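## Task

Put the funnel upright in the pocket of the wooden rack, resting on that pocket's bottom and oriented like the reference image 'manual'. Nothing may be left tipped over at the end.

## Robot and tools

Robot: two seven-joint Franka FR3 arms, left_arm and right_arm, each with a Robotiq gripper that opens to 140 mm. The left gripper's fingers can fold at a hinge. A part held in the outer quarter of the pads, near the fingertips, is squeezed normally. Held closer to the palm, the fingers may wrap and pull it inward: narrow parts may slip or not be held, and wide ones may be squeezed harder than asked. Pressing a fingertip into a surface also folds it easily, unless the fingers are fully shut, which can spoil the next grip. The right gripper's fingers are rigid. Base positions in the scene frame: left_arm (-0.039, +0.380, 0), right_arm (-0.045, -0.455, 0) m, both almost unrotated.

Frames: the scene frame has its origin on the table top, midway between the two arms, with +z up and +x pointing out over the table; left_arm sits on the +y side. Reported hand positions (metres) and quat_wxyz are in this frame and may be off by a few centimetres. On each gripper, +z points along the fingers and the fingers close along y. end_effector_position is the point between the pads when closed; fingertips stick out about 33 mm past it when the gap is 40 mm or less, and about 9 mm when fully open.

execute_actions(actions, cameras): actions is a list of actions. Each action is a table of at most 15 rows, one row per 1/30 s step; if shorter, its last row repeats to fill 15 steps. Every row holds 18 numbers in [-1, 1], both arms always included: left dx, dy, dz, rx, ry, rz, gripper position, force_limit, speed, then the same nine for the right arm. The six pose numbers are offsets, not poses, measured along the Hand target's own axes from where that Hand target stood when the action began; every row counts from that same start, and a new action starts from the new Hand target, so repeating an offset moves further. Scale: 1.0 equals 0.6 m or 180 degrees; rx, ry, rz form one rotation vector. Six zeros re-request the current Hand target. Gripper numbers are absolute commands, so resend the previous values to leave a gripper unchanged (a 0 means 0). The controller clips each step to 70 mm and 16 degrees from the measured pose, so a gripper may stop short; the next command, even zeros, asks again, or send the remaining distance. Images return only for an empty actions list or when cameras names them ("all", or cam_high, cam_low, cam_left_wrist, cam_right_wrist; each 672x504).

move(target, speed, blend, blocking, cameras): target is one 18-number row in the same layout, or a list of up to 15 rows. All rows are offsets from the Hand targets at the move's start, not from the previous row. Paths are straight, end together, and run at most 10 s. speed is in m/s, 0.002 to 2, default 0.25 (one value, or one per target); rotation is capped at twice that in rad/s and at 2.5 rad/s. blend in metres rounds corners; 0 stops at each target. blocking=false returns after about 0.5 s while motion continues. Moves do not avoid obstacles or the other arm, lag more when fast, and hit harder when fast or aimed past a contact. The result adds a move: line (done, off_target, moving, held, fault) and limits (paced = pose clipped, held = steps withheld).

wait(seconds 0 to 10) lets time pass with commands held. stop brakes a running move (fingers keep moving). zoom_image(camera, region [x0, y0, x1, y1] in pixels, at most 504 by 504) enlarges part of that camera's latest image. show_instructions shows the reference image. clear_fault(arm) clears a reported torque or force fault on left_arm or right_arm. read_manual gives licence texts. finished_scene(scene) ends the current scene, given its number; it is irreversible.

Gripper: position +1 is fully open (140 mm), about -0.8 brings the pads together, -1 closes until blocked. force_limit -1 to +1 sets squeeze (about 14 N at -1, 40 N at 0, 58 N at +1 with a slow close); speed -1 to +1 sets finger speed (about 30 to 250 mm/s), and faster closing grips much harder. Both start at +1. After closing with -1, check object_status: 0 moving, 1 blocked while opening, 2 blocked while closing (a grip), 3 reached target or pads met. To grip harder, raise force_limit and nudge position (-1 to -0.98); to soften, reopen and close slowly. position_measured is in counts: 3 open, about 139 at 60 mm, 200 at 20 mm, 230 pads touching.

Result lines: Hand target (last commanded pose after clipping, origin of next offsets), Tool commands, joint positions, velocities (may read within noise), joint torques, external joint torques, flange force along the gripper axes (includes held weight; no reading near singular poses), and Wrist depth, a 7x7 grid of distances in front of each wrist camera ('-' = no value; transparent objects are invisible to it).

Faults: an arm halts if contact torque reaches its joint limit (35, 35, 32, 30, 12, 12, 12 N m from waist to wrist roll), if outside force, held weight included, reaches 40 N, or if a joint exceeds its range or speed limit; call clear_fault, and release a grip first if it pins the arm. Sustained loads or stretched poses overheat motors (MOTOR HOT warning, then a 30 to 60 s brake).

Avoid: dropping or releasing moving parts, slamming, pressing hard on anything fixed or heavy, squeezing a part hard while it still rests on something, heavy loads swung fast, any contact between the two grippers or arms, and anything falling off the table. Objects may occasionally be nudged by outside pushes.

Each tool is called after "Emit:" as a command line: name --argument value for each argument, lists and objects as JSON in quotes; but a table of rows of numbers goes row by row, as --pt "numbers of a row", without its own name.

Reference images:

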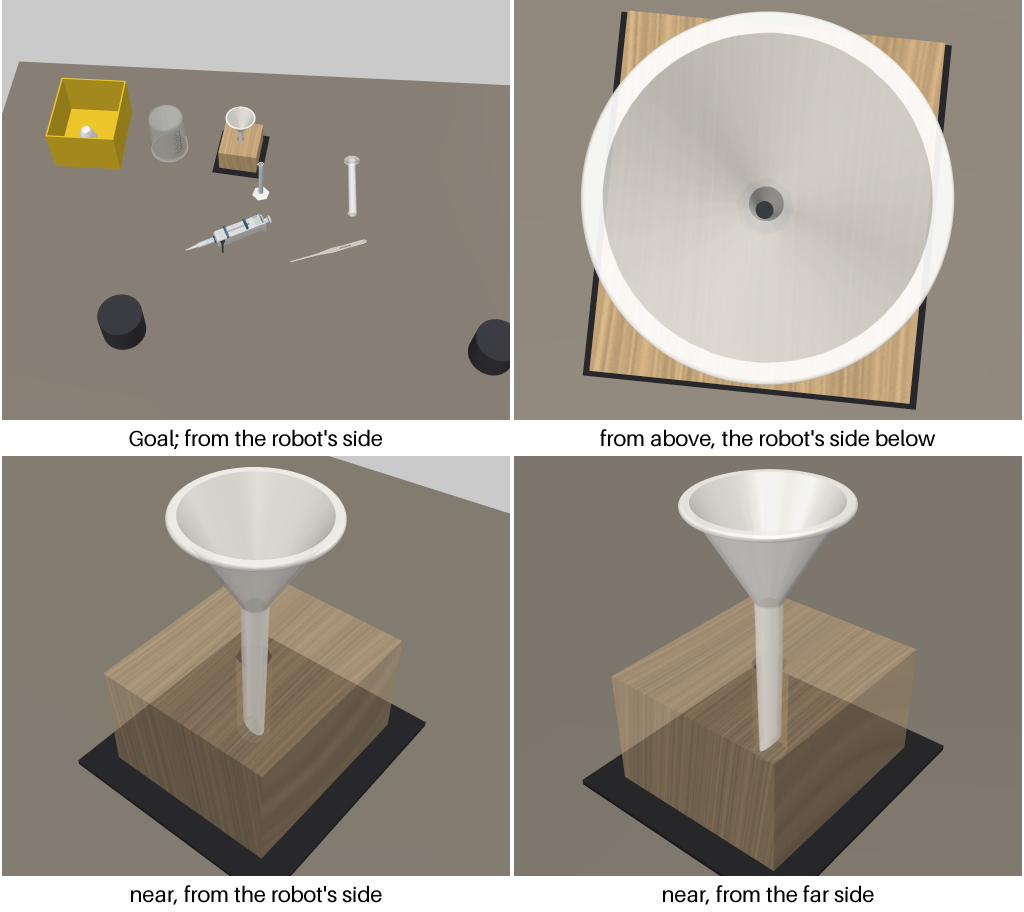

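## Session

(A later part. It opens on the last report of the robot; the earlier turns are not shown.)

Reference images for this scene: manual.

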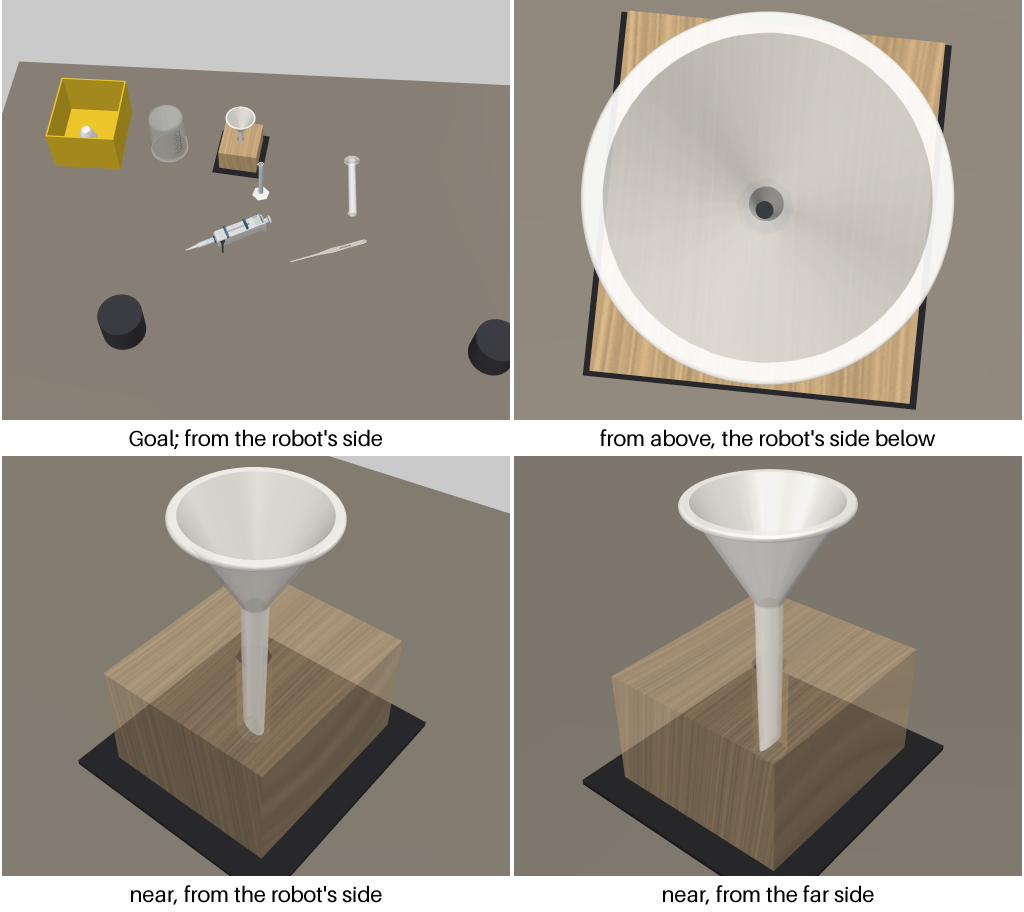

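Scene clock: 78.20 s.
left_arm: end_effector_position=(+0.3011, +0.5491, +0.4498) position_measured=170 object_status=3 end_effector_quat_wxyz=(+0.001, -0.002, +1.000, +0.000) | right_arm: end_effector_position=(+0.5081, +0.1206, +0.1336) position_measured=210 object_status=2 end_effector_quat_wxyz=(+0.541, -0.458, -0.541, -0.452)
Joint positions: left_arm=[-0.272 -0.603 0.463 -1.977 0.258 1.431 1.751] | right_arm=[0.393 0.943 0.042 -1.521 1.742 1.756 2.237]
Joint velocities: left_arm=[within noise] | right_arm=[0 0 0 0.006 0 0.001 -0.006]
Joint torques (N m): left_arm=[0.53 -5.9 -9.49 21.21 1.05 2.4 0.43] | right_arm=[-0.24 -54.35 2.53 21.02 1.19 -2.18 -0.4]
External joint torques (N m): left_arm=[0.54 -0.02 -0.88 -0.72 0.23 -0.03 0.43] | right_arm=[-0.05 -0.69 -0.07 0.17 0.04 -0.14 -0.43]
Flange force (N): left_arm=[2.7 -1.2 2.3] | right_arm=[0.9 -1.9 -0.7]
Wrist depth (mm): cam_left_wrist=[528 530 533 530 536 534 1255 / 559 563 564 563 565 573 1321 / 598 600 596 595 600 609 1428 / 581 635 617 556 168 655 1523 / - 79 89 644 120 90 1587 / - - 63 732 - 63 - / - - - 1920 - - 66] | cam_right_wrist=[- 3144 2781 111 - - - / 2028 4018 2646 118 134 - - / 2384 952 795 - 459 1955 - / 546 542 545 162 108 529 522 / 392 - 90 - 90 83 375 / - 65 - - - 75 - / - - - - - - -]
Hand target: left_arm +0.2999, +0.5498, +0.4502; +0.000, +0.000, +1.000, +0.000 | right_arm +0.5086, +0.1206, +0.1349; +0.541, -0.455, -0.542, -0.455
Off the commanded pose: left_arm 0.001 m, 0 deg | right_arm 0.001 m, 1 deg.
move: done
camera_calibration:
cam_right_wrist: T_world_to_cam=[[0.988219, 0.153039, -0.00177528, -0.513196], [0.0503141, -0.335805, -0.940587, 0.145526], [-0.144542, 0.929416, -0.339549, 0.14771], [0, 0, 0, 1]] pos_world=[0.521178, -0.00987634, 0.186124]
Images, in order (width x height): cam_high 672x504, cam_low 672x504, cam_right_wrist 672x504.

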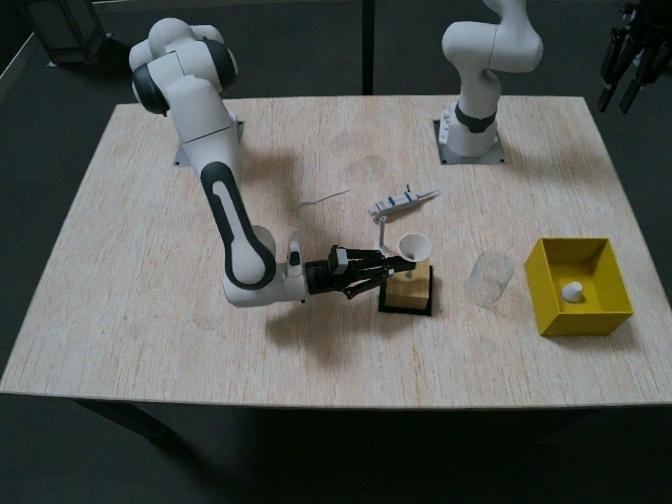

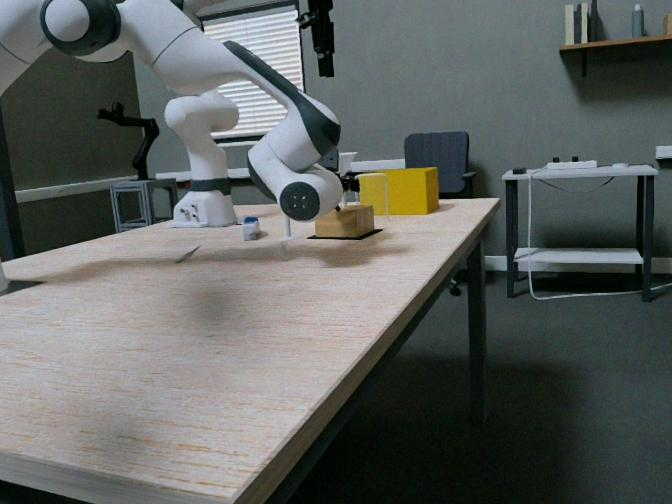

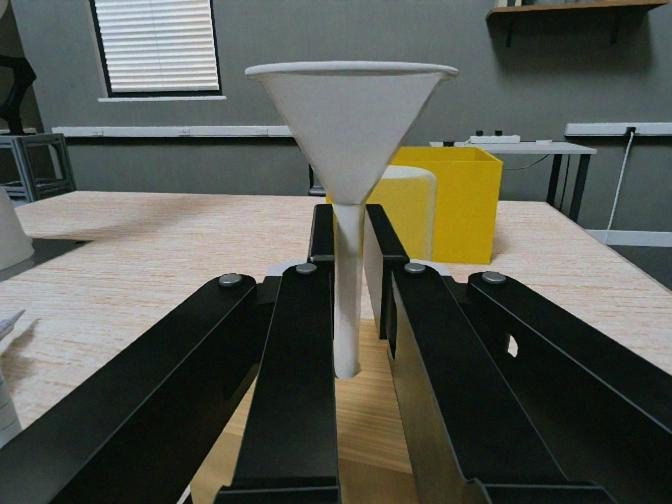

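Emit:
move --pt "0 0 0 0 0 0 -0.325 -0.5 -0.6 0 0 -0.002 0 0 0 -1 -0.6 -1" --pt "0 0 0 0 0 0 -0.325 -0.5 -0.6 -0.055 0 -0.002 0 0 0 -1 -0.6 -1" --speed 0.04 --cameras '["cam_right_wrist","cam_high","cam_low"]'

Emit:
zoom_image --camera "cam_high" --region '[388, 245, 438, 295]'

Emit:
zoom_image --camera "cam_low" --region '[310, 170, 380, 240]'

Scene clock: 82.27 s.
left_arm: end_effector_position=(+0.3011, +0.5491, +0.4498) position_measured=170 object_status=3 end_effector_quat_wxyz=(+0.001, -0.002, +1.000, +0.000) | right_arm: end_effector_position=(+0.5087, +0.1194, +0.1005) position_measured=210 object_status=2 end_effector_quat_wxyz=(+0.541, -0.459, -0.541, -0.452)
Joint positions: left_arm=[-0.272 -0.603 0.463 -1.977 0.258 1.431 1.751] | right_arm=[0.39 1.019 0.043 -1.471 1.742 1.751 2.211]
Joint velocities: left_arm=[within noise] | right_arm=[0 -0.001 0 0 0.001 -0.001 -0.006]
Joint torques (N m): left_arm=[0.45 -5.9 -9.47 21.19 1.07 2.39 0.41] | right_arm=[-0.76 -54.98 2.65 21.67 1.25 -2.35 -0.37]
External joint torques (N m): left_arm=[0.43 0.16 -0.85 -0.89 0.24 -0.06 0.41] | right_arm=[-0.74 -0.55 -0.22 1.14 0.14 -0.24 -0.4]
Flange force (N): left_arm=[2.5 -1.2 2.6] | right_arm=[-0.9 3.1 -0.2]
Wrist depth (mm): cam_left_wrist=[524 534 533 538 531 534 1269 / 564 568 561 561 564 571 1328 / 595 600 598 595 601 603 1446 / - 633 619 - 168 653 1544 / - 79 89 668 120 90 1554 / - - 63 735 - 63 - / - - - 1920 - - 66] | cam_right_wrist=[- 3056 2191 111 - - - / 2465 2818 - 124 3444 - - / 943 738 769 144 458 716 - / 454 452 494 - 393 430 424 / 320 - 90 - 90 84 289 / - 65 - 134 - 75 - / - - - - - - -]
Hand target: left_arm +0.2999, +0.5498, +0.4502; +0.000, +0.000, +1.000, +0.000 | right_arm +0.5089, +0.1194, +0.1019; +0.541, -0.455, -0.542, -0.455
Off the commanded pose: left_arm 0.001 m, 0 deg | right_arm 0.001 m, 1 deg.
move: done
camera_calibration:
cam_right_wrist: T_world_to_cam=[[0.988366, 0.152079, -0.00210789, -0.513505], [0.0497256, -0.336204, -0.940475, 0.114256], [-0.143735, 0.929429, -0.339855, 0.137268], [0, 0, 0, 1]] pos_world=[0.521579, -0.0110745, 0.153024]
Images, in order (width x height): cam_high 672x504, cam_low 672x504, cam_right_wrist 672x504.

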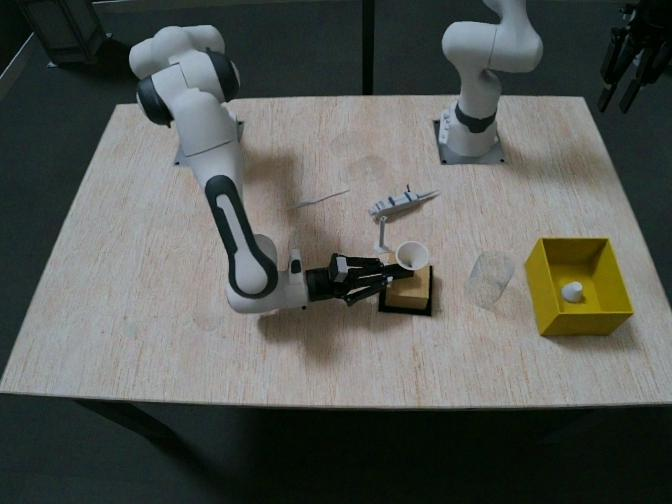

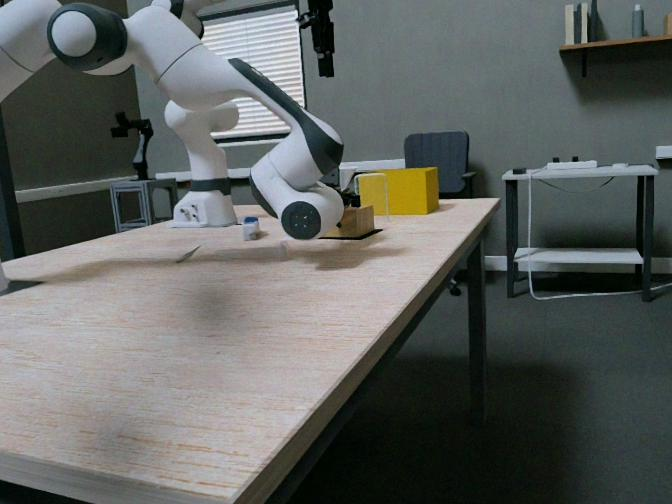

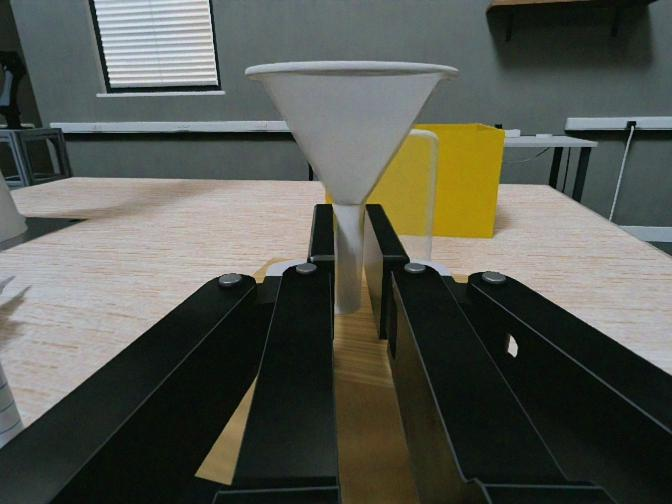

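Scaled by 10.080 from the camera's 672x504 image, which has a finer 960x720 frame.

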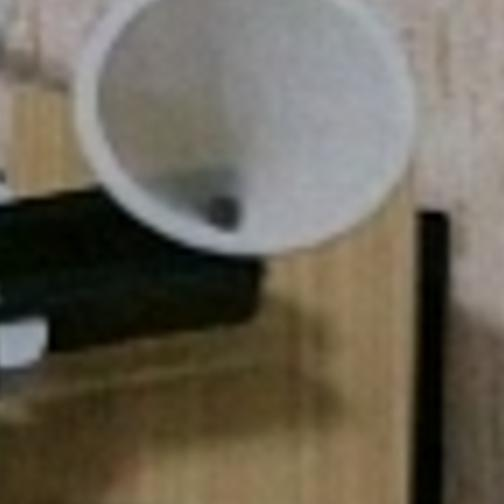

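Scaled by 7.200 from the camera's 672x504 image, which has a finer 960x720 frame.

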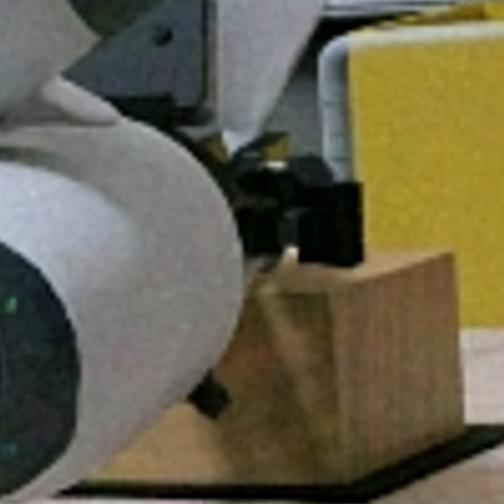

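Emit:
move --pt "0 0 0 0 0 0 -0.325 -0.5 -0.6 -0.0117 0 0 0 0 0 -1 -0.6 -1" --speed 0.02

Scene clock: 83.20 s.
left_arm: end_effector_position=(+0.3011, +0.5491, +0.4498) position_measured=170 object_status=3 end_effector_quat_wxyz=(+0.001, -0.002, +1.000, +0.000) | right_arm: end_effector_position=(+0.5084, +0.1196, +0.0939) position_measured=210 object_status=2 end_effector_quat_wxyz=(+0.541, -0.458, -0.541, -0.452)
Joint positions: left_arm=[-0.272 -0.603 0.463 -1.977 0.258 1.431 1.751] | right_arm=[0.39 1.036 0.043 -1.459 1.742 1.75 2.205]
Joint torques (N m): left_arm=[0.47 -5.87 -9.51 21.17 1.06 2.37 0.41] | right_arm=[-0.77 -54.93 2.59 22.05 1.32 -2.25 -0.29]
External joint torques (N m): left_arm=[0.46 0.18 -0.87 -0.91 0.24 -0.07 0.41] | right_arm=[-0.93 -0.52 -0.44 1.66 0.22 -0.13 -0.32]
Flange force (N): left_arm=[2.5 -1.3 2.6] | right_arm=[-1.8 5.9 0.4]
Wrist depth (mm): cam_left_wrist=[529 533 528 536 535 535 1283 / 565 563 561 561 561 571 1336 / 596 596 598 596 598 606 1437 / 568 635 626 616 169 656 1523 / - 79 89 629 120 90 1598 / - - 63 735 - 63 - / - - - 1904 - - 66] | cam_right_wrist=[- 3013 3557 - - - - / 4018 3287 2781 124 - - - / 904 716 702 151 - 674 - / 433 430 471 124 204 412 407 / 306 - 90 - 90 83 293 / - 65 - - - 75 - / - - - - - - -]
Hand target: left_arm +0.2999, +0.5498, +0.4502; +0.000, +0.000, +1.000, +0.000 | right_arm +0.5089, +0.1194, +0.0948; +0.541, -0.455, -0.542, -0.455
Off the commanded pose: left_arm 0.001 m, 0 deg | right_arm 0.001 m, 1 deg.
move: done

Emit:
wait --seconds 0.1 --cameras '["cam_right_wrist"]'

Emit:
zoom_image --camera "cam_right_wrist" --region '[300, 190, 400, 340]'

Scene clock: 83.53 s.
left_arm: end_effector_position=(+0.3011, +0.5491, +0.4498) position_measured=170 object_status=3 end_effector_quat_wxyz=(+0.001, -0.002, +1.000, +0.000) | right_arm: end_effector_position=(+0.5084, +0.1196, +0.0939) position_measured=210 object_status=2 end_effector_quat_wxyz=(+0.541, -0.458, -0.541, -0.452)
Joint positions: left_arm=[-0.272 -0.603 0.463 -1.977 0.258 1.431 1.751] | right_arm=[0.39 1.036 0.043 -1.459 1.742 1.75 2.205]
Joint torques (N m): left_arm=[0.48 -5.9 -9.49 21.18 1.06 2.38 0.41] | right_arm=[-0.82 -54.91 2.57 21.71 1.35 -2.26 -0.37]
External joint torques (N m): left_arm=[0.49 0.19 -0.8 -0.91 0.24 -0.07 0.41] | right_arm=[-0.92 -0.41 -0.42 1.26 0.25 -0.14 -0.4]
Flange force (N): left_arm=[2.4 -1.1 2.7] | right_arm=[-1.5 4.1 -0.1]
Wrist depth (mm): cam_left_wrist=[523 534 528 531 533 534 1262 / 563 560 568 563 563 574 1328 / 596 598 596 593 593 603 1437 / - 633 617 149 168 662 1544 / - 79 89 656 120 90 1598 / - - 63 728 - 63 - / - - - 1987 - - 66] | cam_right_wrist=[- 3013 3056 2552 - 2214 - / 3099 3444 2614 127 - 2781 - / 896 721 702 147 - 674 2678 / 435 430 467 159 204 414 406 / 305 - 90 142 90 83 295 / - 65 - - - 75 - / - - - - - - -]
Hand target: left_arm +0.2999, +0.5498, +0.4502; +0.000, +0.000, +1.000, +0.000 | right_arm +0.5089, +0.1194, +0.0948; +0.541, -0.455, -0.542, -0.455
Tool commands: left_gripper/position=-0.325 left_gripper/force_limit=-0.5 left_gripper/speed=-0.6 right_gripper/position=-1.0 right_gripper/force_limit=-0.6 right_gripper/speed=-1.0
Off the commanded pose: left_arm 0.001 m, 0 deg | right_arm 0.001 m, 0 deg.
wait: 0.10 s; at rest from the start
camera_calibration:
cam_right_wrist: T_world_to_cam=[[0.988249, 0.152848, -0.000758931, -0.513479], [0.0511284, -0.335246, -0.940742, 0.107349], [-0.144045, 0.929649, -0.339122, 0.134834], [0, 0, 0, 1]] pos_world=[0.521379, -0.0108756, 0.146323]
Images, in order (width x height): cam_right_wrist 672x504.

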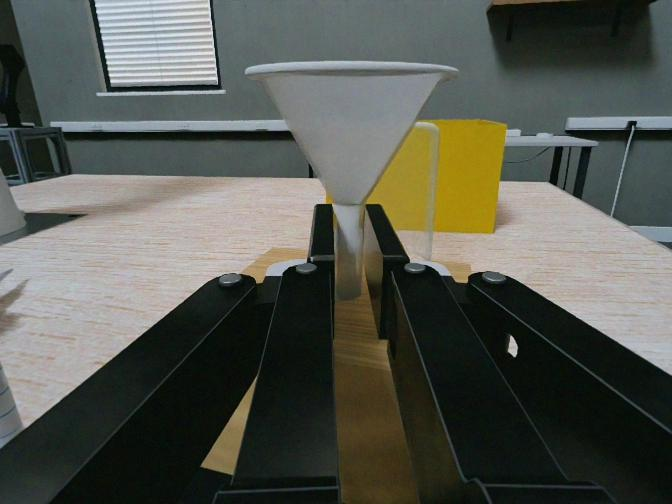

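Scaled by 3.360 from the camera's 672x504 image, which has a finer 960x720 frame.

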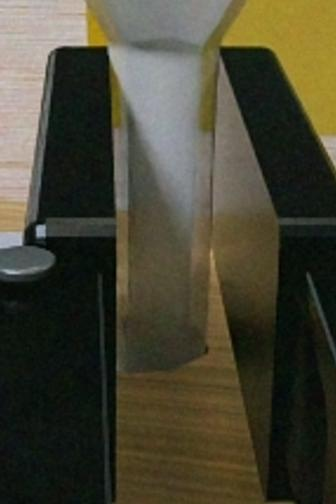

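Emit:
move --pt "0 0 0 0 0 0 -0.325 -0.5 -0.6 -0.0042 -0.0007 0 0 0 0 -1 -0.6 -1" --speed 0.015

Scene clock: 84.50 s.
left_arm: end_effector_position=(+0.3011, +0.5491, +0.4498) position_measured=170 object_status=3 end_effector_quat_wxyz=(+0.001, -0.002, +1.000, +0.000) | right_arm: end_effector_position=(+0.5083, +0.1194, +0.0916) position_measured=210 object_status=2 end_effector_quat_wxyz=(+0.541, -0.458, -0.541, -0.453)
Joint positions: left_arm=[-0.272 -0.603 0.463 -1.977 0.258 1.431 1.751] | right_arm=[0.39 1.041 0.043 -1.456 1.742 1.75 2.202]
Joint torques (N m): left_arm=[0.5 -5.96 -9.5 21.2 1.08 2.38 0.39] | right_arm=[-0.6 -55 2.69 21.71 1.16 -2.26 -0.31]
External joint torques (N m): left_arm=[0.54 -0.05 -0.84 -0.8 0.26 -0.06 0.39] | right_arm=[-0.86 -0.32 -0.43 1.21 0.05 -0.12 -0.34]
Flange force (N): left_arm=[3.0 -1.3 2.6] | right_arm=[-1.6 4.3 -0.1]
Wrist depth (mm): cam_left_wrist=[520 526 535 533 535 535 1248 / 560 560 560 563 565 570 1313 / 595 595 600 598 598 608 1419 / 577 633 623 653 168 656 1503 / - 78 90 628 120 90 1576 / - - 63 737 - 63 - / - - - 1920 - - 66] | cam_right_wrist=[2358 3056 2552 - 2086 2614 - / 3099 3099 3806 - 136 2646 - / 878 726 684 156 450 620 3390 / 426 418 462 161 199 407 402 / 299 - 90 138 90 84 288 / - 65 - 130 - 75 - / - - - - - - -]
Hand target: left_arm +0.2999, +0.5498, +0.4502; +0.000, +0.000, +1.000, +0.000 | right_arm +0.5085, +0.1193, +0.0923; +0.541, -0.455, -0.542, -0.455
Off the commanded pose: left_arm 0.001 m, 0 deg | right_arm 0.001 m, 0 deg.
move: done

Emit:
move --pt "0 0 0 0 0 0 -0.325 -0.5 -0.6 -0.0042 0 0 0 0 0 -1 -0.6 -1" --speed 0.015

Scene clock: 85.27 s.
left_arm: end_effector_position=(+0.3011, +0.5491, +0.4498) position_measured=170 object_status=3 end_effector_quat_wxyz=(+0.001, -0.002, +1.000, +0.000) | right_arm: end_effector_position=(+0.5082, +0.1195, +0.0890) position_measured=210 object_status=2 end_effector_quat_wxyz=(+0.541, -0.458, -0.541, -0.453)
Joint positions: left_arm=[-0.272 -0.603 0.463 -1.977 0.258 1.431 1.751] | right_arm=[0.39 1.047 0.043 -1.451 1.742 1.75 2.2]
Joint torques (N m): left_arm=[0.49 -5.95 -9.5 21.2 1.06 2.39 0.46] | right_arm=[-0.83 -54.76 2.78 21.19 1.2 -2.29 -0.31]
External joint torques (N m): left_arm=[0.45 0.04 -0.92 -0.81 0.23 -0.05 0.46] | right_arm=[-0.92 -0.09 -0.23 0.75 0.1 -0.16 -0.34]
Flange force (N): left_arm=[2.7 -1.3 2.5] | right_arm=[-1.3 2.6 -0.5]
Wrist depth (mm): cam_left_wrist=[526 533 530 534 534 535 1255 / 563 561 563 567 565 570 1344 / 598 595 596 598 596 606 1402 / - 638 616 584 168 655 1533 / - 79 89 670 120 90 1576 / - - 63 752 - 63 - / - - - 1873 - - 66] | cam_right_wrist=[- 2781 2237 - - - - / 2148 2678 2746 123 - - 2028 / 854 680 695 - - 646 - / 420 411 452 125 192 399 395 / 294 - 90 133 90 83 284 / - 65 - 130 - 75 - / - - - - - - -]
Hand target: left_arm +0.2999, +0.5498, +0.4502; +0.000, +0.000, +1.000, +0.000 | right_arm +0.5085, +0.1193, +0.0898; +0.541, -0.455, -0.542, -0.455
Off the commanded pose: left_arm 0.001 m, 0 deg | right_arm 0.001 m, 0 deg.
move: done

Emit:
move --pt "0 0 0 0 0 0 -0.325 -0.5 -0.6 -0.0034 0 0 0 0 0 -1 -0.6 -1" --speed 0.015 --cameras '["cam_low","cam_right_wrist"]'

Emit:
zoom_image --camera "cam_low" --region '[310, 170, 380, 240]'

Emit:
zoom_image --camera "cam_right_wrist" --region '[300, 190, 400, 340]'

Scene clock: 86.23 s.
left_arm: end_effector_position=(+0.3011, +0.5491, +0.4498) position_measured=170 object_status=3 end_effector_quat_wxyz=(+0.001, -0.002, +1.000, +0.000) | right_arm: end_effector_position=(+0.5081, +0.1196, +0.0870) position_measured=210 object_status=2 end_effector_quat_wxyz=(+0.541, -0.458, -0.541, -0.453)
Joint positions: left_arm=[-0.272 -0.603 0.463 -1.977 0.258 1.431 1.751] | right_arm=[0.39 1.052 0.044 -1.448 1.742 1.749 2.199]
Joint torques (N m): left_arm=[0.53 -5.9 -9.44 21.21 1.06 2.36 0.4] | right_arm=[-0.78 -54.8 2.59 21.71 1.22 -2.26 -0.44]
External joint torques (N m): left_arm=[0.5 0.15 -0.83 -0.83 0.24 -0.08 0.4] | right_arm=[-0.87 -0.17 -0.42 1.34 0.12 -0.13 -0.47]
Flange force (N): left_arm=[2.4 -1.2 2.4] | right_arm=[-2.3 5.0 0.1]
Wrist depth (mm): cam_left_wrist=[523 533 533 531 531 536 1248 / 564 567 559 564 567 571 1352 / 593 601 595 598 600 608 1428 / 590 633 623 593 169 655 1554 / - 78 89 647 120 90 1565 / - - 63 735 - 63 - / - - - 1873 - - 66] | cam_right_wrist=[- 2932 3190 - - - - / 2893 3499 - 125 443 - - / 828 700 678 152 450 663 2494 / 412 409 447 161 125 392 387 / 291 - 90 130 90 84 279 / - 65 - 130 - 75 - / - - - - - - -]
Hand target: left_arm +0.2999, +0.5498, +0.4502; +0.000, +0.000, +1.000, +0.000 | right_arm +0.5085, +0.1193, +0.0878; +0.541, -0.455, -0.542, -0.455
Off the commanded pose: left_arm 0.001 m, 0 deg | right_arm 0.001 m, 0 deg.
move: done
camera_calibration:
cam_right_wrist: T_world_to_cam=[[0.988265, 0.152751, -0.000177924, -0.513263], [0.0516245, -0.335095, -0.940769, 0.10068], [-0.143763, 0.92972, -0.339048, 0.132421], [0, 0, 0, 1]] pos_world=[0.521079, -0.0109753, 0.139522]
Images, in order (width x height): cam_low 672x504, cam_right_wrist 672x504.

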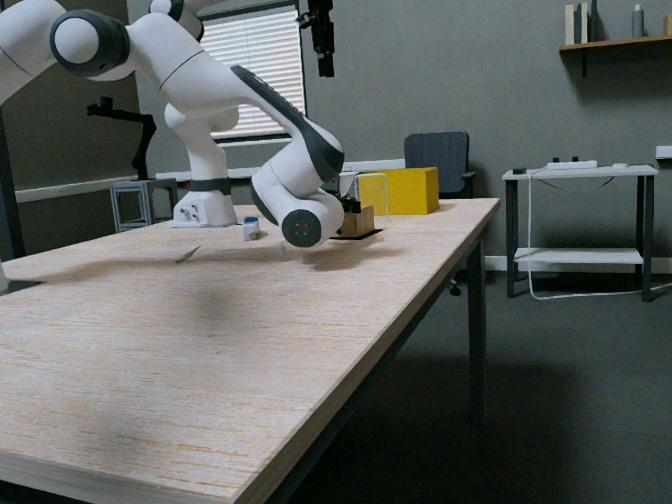

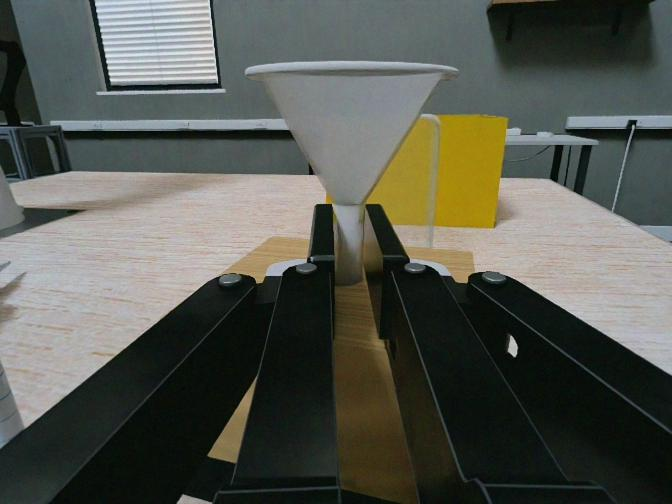

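Scaled by 7.200 from the camera's 672x504 image, which has a finer 960x720 frame.

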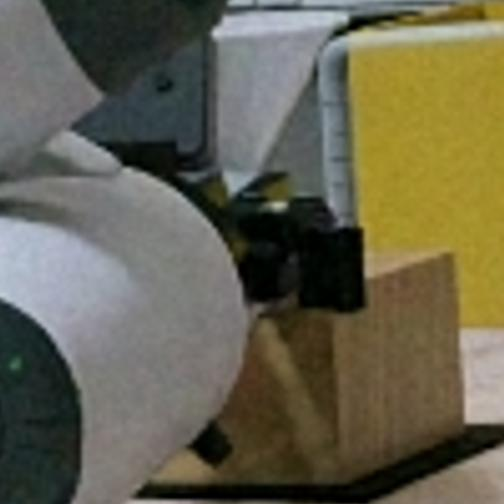

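Scaled by 3.360 from the camera's 672x504 image, which has a finer 960x720 frame.

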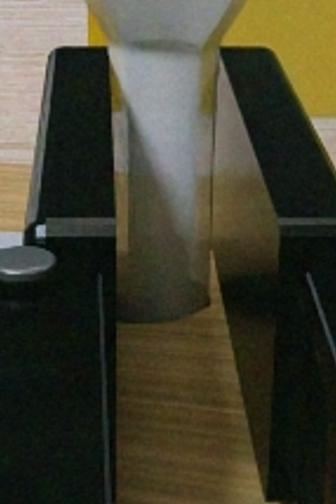

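Emit:
move --pt "0 0 0 0 0 0 -0.325 -0.5 -0.6 -0.002 0 0 0 0 0 -1 -0.6 -1" --speed 0.015

Scene clock: 88.60 s.
left_arm: end_effector_position=(+0.3011, +0.5491, +0.4498) position_measured=170 object_status=3 end_effector_quat_wxyz=(+0.001, -0.002, +1.000, +0.000) | right_arm: end_effector_position=(+0.5081, +0.1197, +0.0865) position_measured=210 object_status=2 end_effector_quat_wxyz=(+0.541, -0.457, -0.541, -0.453)
Joint positions: left_arm=[-0.272 -0.603 0.463 -1.977 0.258 1.431 1.751] | right_arm=[0.39 1.055 0.044 -1.445 1.742 1.748 2.198]
Joint torques (N m): left_arm=[0.4 -5.88 -9.5 21.19 1.08 2.37 0.42] | right_arm=[-0.76 -54.53 2.46 21.07 1.19 -2.16 -0.36]
External joint torques (N m): left_arm=[0.34 0.09 -0.96 -0.81 0.25 -0.06 0.42] | right_arm=[-0.71 0.08 -0.47 0.71 0.08 -0.04 -0.39]
Flange force (N): left_arm=[2.5 -1.4 2.4] | right_arm=[-1.7 2.8 -0.3]
Wrist depth (mm): cam_left_wrist=[526 526 534 534 531 536 1242 / 560 561 568 563 563 570 1336 / 598 600 600 604 595 609 1446 / 586 626 628 612 169 660 1544 / - 79 90 672 120 90 1587 / - - 63 735 - 63 - / - - - 1904 - - 66] | cam_right_wrist=[2855 2818 2855 - - - - / 3557 2678 - 125 - - 3677 / 691 680 663 147 - 646 - / 406 408 445 105 116 393 388 / 290 - 90 128 90 83 281 / - 65 - 130 - 75 - / - - - - - - -]
Hand target: left_arm +0.2999, +0.5498, +0.4502; +0.000, +0.000, +1.000, +0.000 | right_arm +0.5085, +0.1193, +0.0866; +0.541, -0.455, -0.542, -0.455
Off the commanded pose: left_arm 0.001 m, 0 deg | right_arm 0.001 m, 0 deg.
move: done

Emit:
move --pt "0 0 0 0 0 0 -0.325 -0.5 -0.6 -0.002 0 0 0 0 0 -1 -0.6 -1" --speed 0.015

Scene clock: 89.43 s.
left_arm: end_effector_position=(+0.3011, +0.5491, +0.4498) position_measured=170 object_status=3 end_effector_quat_wxyz=(+0.001, -0.002, +1.000, +0.000) | right_arm: end_effector_position=(+0.5081, +0.1199, +0.0862) position_measured=210 object_status=2 end_effector_quat_wxyz=(+0.542, -0.456, -0.541, -0.453)
Joint positions: left_arm=[-0.272 -0.603 0.463 -1.977 0.258 1.431 1.751] | right_arm=[0.39 1.057 0.044 -1.443 1.742 1.747 2.197]
Joint torques (N m): left_arm=[0.51 -5.9 -9.43 21.24 1.07 2.4 0.38] | right_arm=[-0.54 -54.19 2.28 21.11 1.12 -1.99 -0.37]
External joint torques (N m): left_arm=[0.49 0.03 -0.85 -0.74 0.24 -0.03 0.38] | right_arm=[-0.53 0.47 -0.68 0.72 0.02 0.14 -0.4]
Flange force (N): left_arm=[2.6 -1.2 2.3] | right_arm=[-2.7 4.0 0.3]
Wrist depth (mm): cam_left_wrist=[529 529 535 530 534 530 1255 / 560 564 564 567 559 568 1321 / 600 600 593 603 601 603 1437 / 636 626 624 577 168 649 1523 / - 79 90 - 120 90 1609 / - - 63 725 - 63 - / - - - 1904 - - 66] | cam_right_wrist=[2523 3056 3874 - - 3099 2583 / 3144 2893 - 125 - - - / 838 684 680 153 477 644 - / 408 408 445 139 183 392 390 / 288 - 90 128 90 83 280 / - 65 - - - 75 - / - - - - - - -]
Hand target: left_arm +0.2999, +0.5498, +0.4502; +0.000, +0.000, +1.000, +0.000 | right_arm +0.5085, +0.1193, +0.0854; +0.541, -0.455, -0.542, -0.455
Off the commanded pose: left_arm 0.001 m, 0 deg | right_arm 0.001 m, 0 deg.
move: done

Emit:
execute_actions --actions '[[[0,0,0,0,0,0,-0.325,-0.5,-0.6,0.0013,0,0,0,0,0,-1,-0.6,-1]],[[0,0,0,0,0,0,-0.325,-0.5,-0.6,0,0,0,0,0,0,-0.45,-0.6,-0.6]],[[0,0,0,0,0,0,-0.325,-0.5,-0.6,0,0,0,0,0,0,-0.45,-0.6,-0.6]]]' --cameras '["cam_right_wrist"]'

Scene clock: 91.50 s.
left_arm: end_effector_position=(+0.3011, +0.5491, +0.4498) position_measured=170 object_status=3 end_effector_quat_wxyz=(+0.001, -0.002, +1.000, +0.000) | right_arm: end_effector_position=(+0.5081, +0.1199, +0.0862) position_measured=186 object_status=3 end_effector_quat_wxyz=(+0.542, -0.456, -0.541, -0.453)
Joint positions: left_arm=[-0.272 -0.603 0.463 -1.977 0.258 1.431 1.751] | right_arm=[0.39 1.057 0.044 -1.443 1.742 1.747 2.197]
Joint torques (N m): left_arm=[0.5 -5.95 -9.52 21.16 1.07 2.38 0.4] | right_arm=[-0.63 -55.39 2.33 20.79 1.11 -2.14 -0.3]
External joint torques (N m): left_arm=[0.49 0.07 -0.88 -0.87 0.24 -0.06 0.4] | right_arm=[-0.62 -0.84 -0.62 0.47 0.01 -0.03 -0.33]
External joint torques at the end of the 1st action: left_arm=[0.48 0.07 -0.82 -0.87 0.24 -0.04 0.42] | right_arm=[-0.71 -0.33 -0.77 0.29 0.02 0.16 -0.37]
External joint torques at the end of the 2nd action: left_arm=[0.38 0.13 -0.87 -0.81 0.25 -0.04 0.38] | right_arm=[-0.6 -0.9 -0.64 0.54 0 -0.04 -0.35]
Flange force (N): left_arm=[2.8 -1.4 2.7] | right_arm=[1.0 -0.4 -1.2]
Flange force at the end of the 1st action (N): left_arm=[2.7 -1.2 2.7] | right_arm=[0.1 0.0 -1.0]
Flange force at the end of the 2nd action (N): left_arm=[2.3 -1.3 2.4] | right_arm=[1.0 -0.3 -1.2]
Wrist depth (mm): cam_left_wrist=[528 529 535 533 533 538 1262 / 565 563 563 561 557 570 1321 / 596 601 601 596 598 608 1419 / 631 633 623 152 168 656 1523 / - 79 90 638 120 90 1554 / - - 63 732 - 63 - / - - - 1904 - - 66] | cam_right_wrist=[- 2932 2552 - - - - / 3056 2972 - - - 2411 2411 / 828 668 676 - 446 648 - / 409 407 447 161 120 392 391 / 290 - - - 90 83 280 / - 65 - 135 - 76 - / - - - 143 - - -]
Hand target: left_arm +0.2999, +0.5498, +0.4502; +0.000, +0.000, +1.000, +0.000 | right_arm +0.5085, +0.1193, +0.0861; +0.541, -0.455, -0.542, -0.455
Off the commanded pose: left_arm 0.001 m, 0 deg | right_arm 0.001 m, 0 deg.
camera_calibration:
cam_right_wrist: T_world_to_cam=[[0.98804, 0.154189, 0.00147928, -0.513404], [0.0533119, -0.332588, -0.941564, 0.0989096], [-0.144687, 0.930382, -0.33683, 0.131918], [0, 0, 0, 1]] pos_world=[0.521078, -0.0106769, 0.138323]
Images, in order (width x height): cam_right_wrist 672x504.

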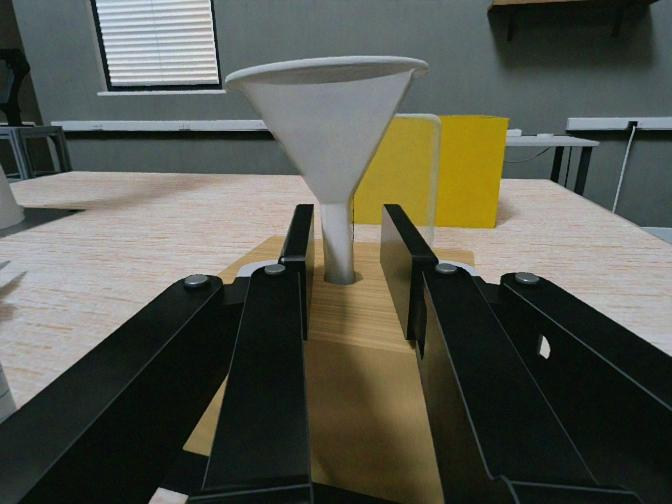

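Emit:
move --pt "0 0 0 0 0 0 -0.325 -0.5 -0.6 0 -0.002 -0.1 0 0 0 -0.45 -0.6 -0.6" --pt "0 0 0 0 0 0 -0.325 -0.5 -0.6 0 -0.002 -0.23 0 0 0 -0.45 -0.6 -0.6" --speed '[0.1,0.25]' --blend '[0.02,0]' --cameras '["cam_right_wrist","cam_high","cam_low"]'

Emit:
zoom_image --camera "cam_right_wrist" --region '[240, 100, 440, 300]'

Emit:
zoom_image --camera "cam_low" --region '[300, 140, 400, 250]'

Emit:
zoom_image --camera "cam_high" --region '[360, 210, 460, 320]'

Scene clock: 93.50 s.
left_arm: end_effector_position=(+0.3011, +0.5491, +0.4498) position_measured=170 object_status=3 end_effector_quat_wxyz=(+0.001, -0.002, +1.000, +0.000) | right_arm: end_effector_position=(+0.5335, -0.0175, +0.0854) position_measured=186 object_status=3 end_effector_quat_wxyz=(+0.540, -0.459, -0.540, -0.455)
Joint positions: left_arm=[-0.272 -0.603 0.463 -1.977 0.258 1.431 1.751] | right_arm=[0.222 1.007 -0.038 -1.544 1.619 1.569 2.168]
Joint velocities: left_arm=[within noise] | right_arm=[-0.001 0 0 0 -0.002 -0.005 -0.003]
Joint torques (N m): left_arm=[0.4 -5.88 -9.43 21.22 1.06 2.37 0.42] | right_arm=[-0.21 -54.42 0.83 19.13 1.14 -2.34 -0.24]
External joint torques (N m): left_arm=[0.32 0.16 -0.87 -0.83 0.23 -0.07 0.42] | right_arm=[-0.09 -1.66 -0.31 0.08 -0.3 -0.19 -0.27]
Flange force (N): left_arm=[2.3 -1.2 2.4] | right_arm=[3.8 -4.2 -1.0]
Wrist depth (mm): cam_left_wrist=[528 530 529 534 534 533 1255 / 565 564 567 564 565 567 1313 / 589 592 592 601 603 611 1419 / - 640 617 534 168 651 1554 / - 78 89 655 120 90 1576 / - - 63 730 - 63 - / - - - 1888 - - 66] | cam_right_wrist=[- 2893 2781 - - - - / 579 2614 2893 - - - - / 590 678 674 - 598 646 - / 360 411 281 261 147 395 390 / 290 - - 249 90 83 279 / - 65 - 198 - 76 - / - - - 160 - - -]
Hand target: left_arm +0.2999, +0.5498, +0.4502; +0.000, +0.000, +1.000, +0.000 | right_arm +0.5310, -0.0169, +0.0863; +0.541, -0.455, -0.542, -0.455
Off the commanded pose: left_arm 0.001 m, 0 deg | right_arm 0.003 m, 1 deg.
move: done
camera_calibration:
cam_right_wrist: T_world_to_cam=[[0.989187, 0.146659, -0.000237281, -0.517928], [0.049297, -0.334021, -0.941276, 0.053252], [-0.138126, 0.931086, -0.337639, 0.259812], [0, 0, 0, 1]] pos_world=[0.545589, -0.148161, 0.137725]
Images, in order (width x height): cam_high 672x504, cam_low 672x504, cam_right_wrist 672x504.

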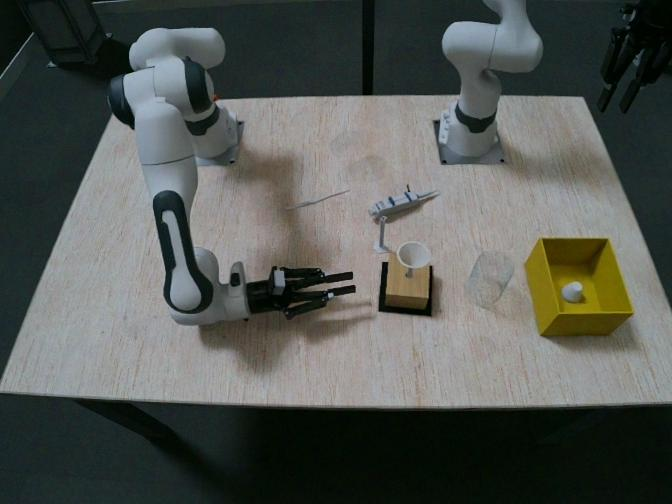

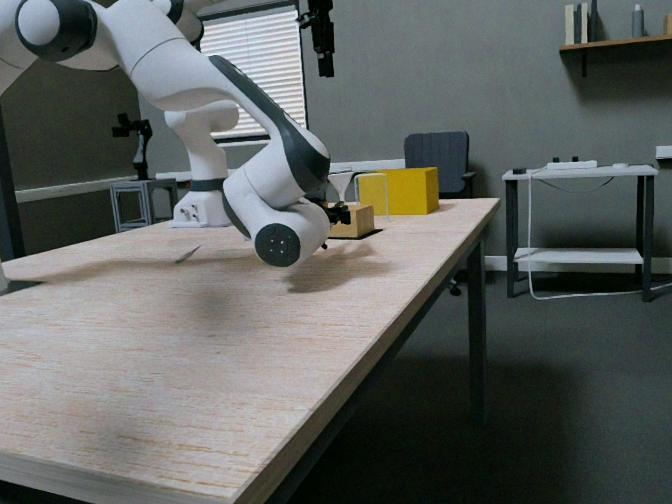

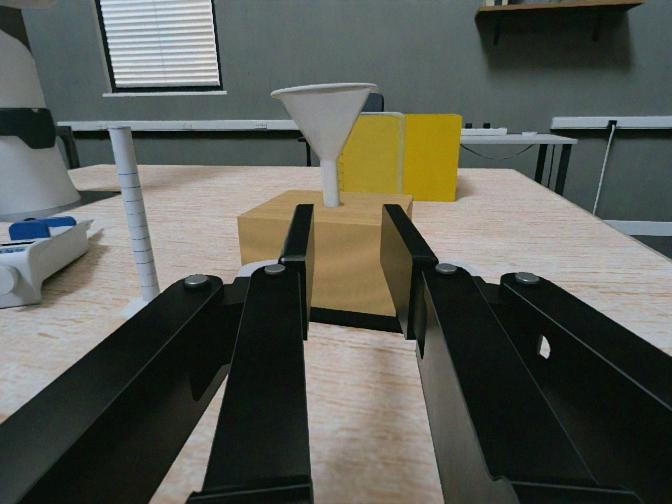

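Scaled by 2.520 from the camera's 672x504 image, which has a finer 960x720 frame.

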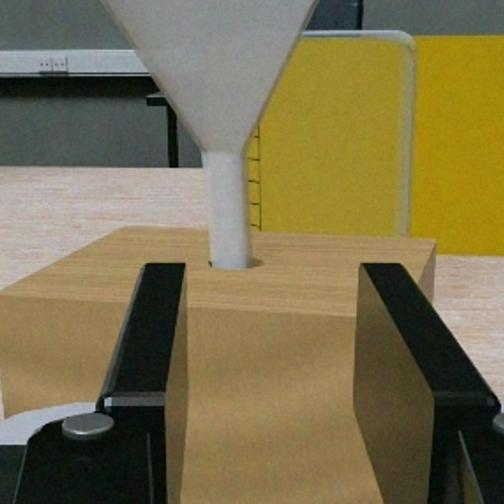

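Scaled by 4.582 from the camera's 672x504 image, which has a finer 960x720 frame.

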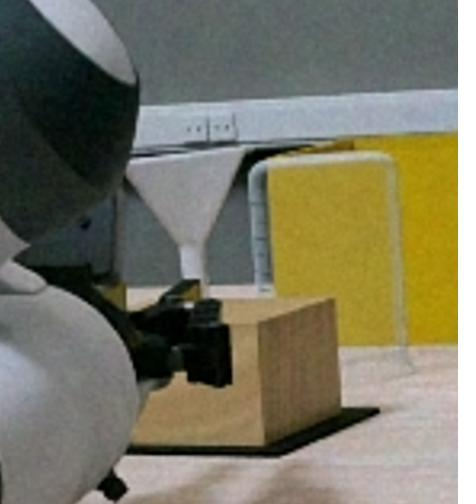

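Scaled by 4.582 from the camera's 672x504 image, which has a finer 960x720 frame.

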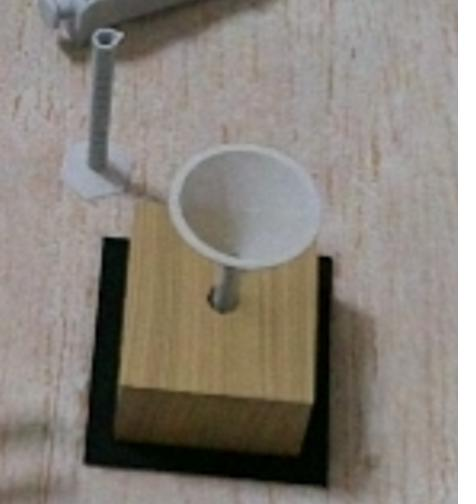

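Emit:
finished_scene --scene 2

The scene is finished: the task was done.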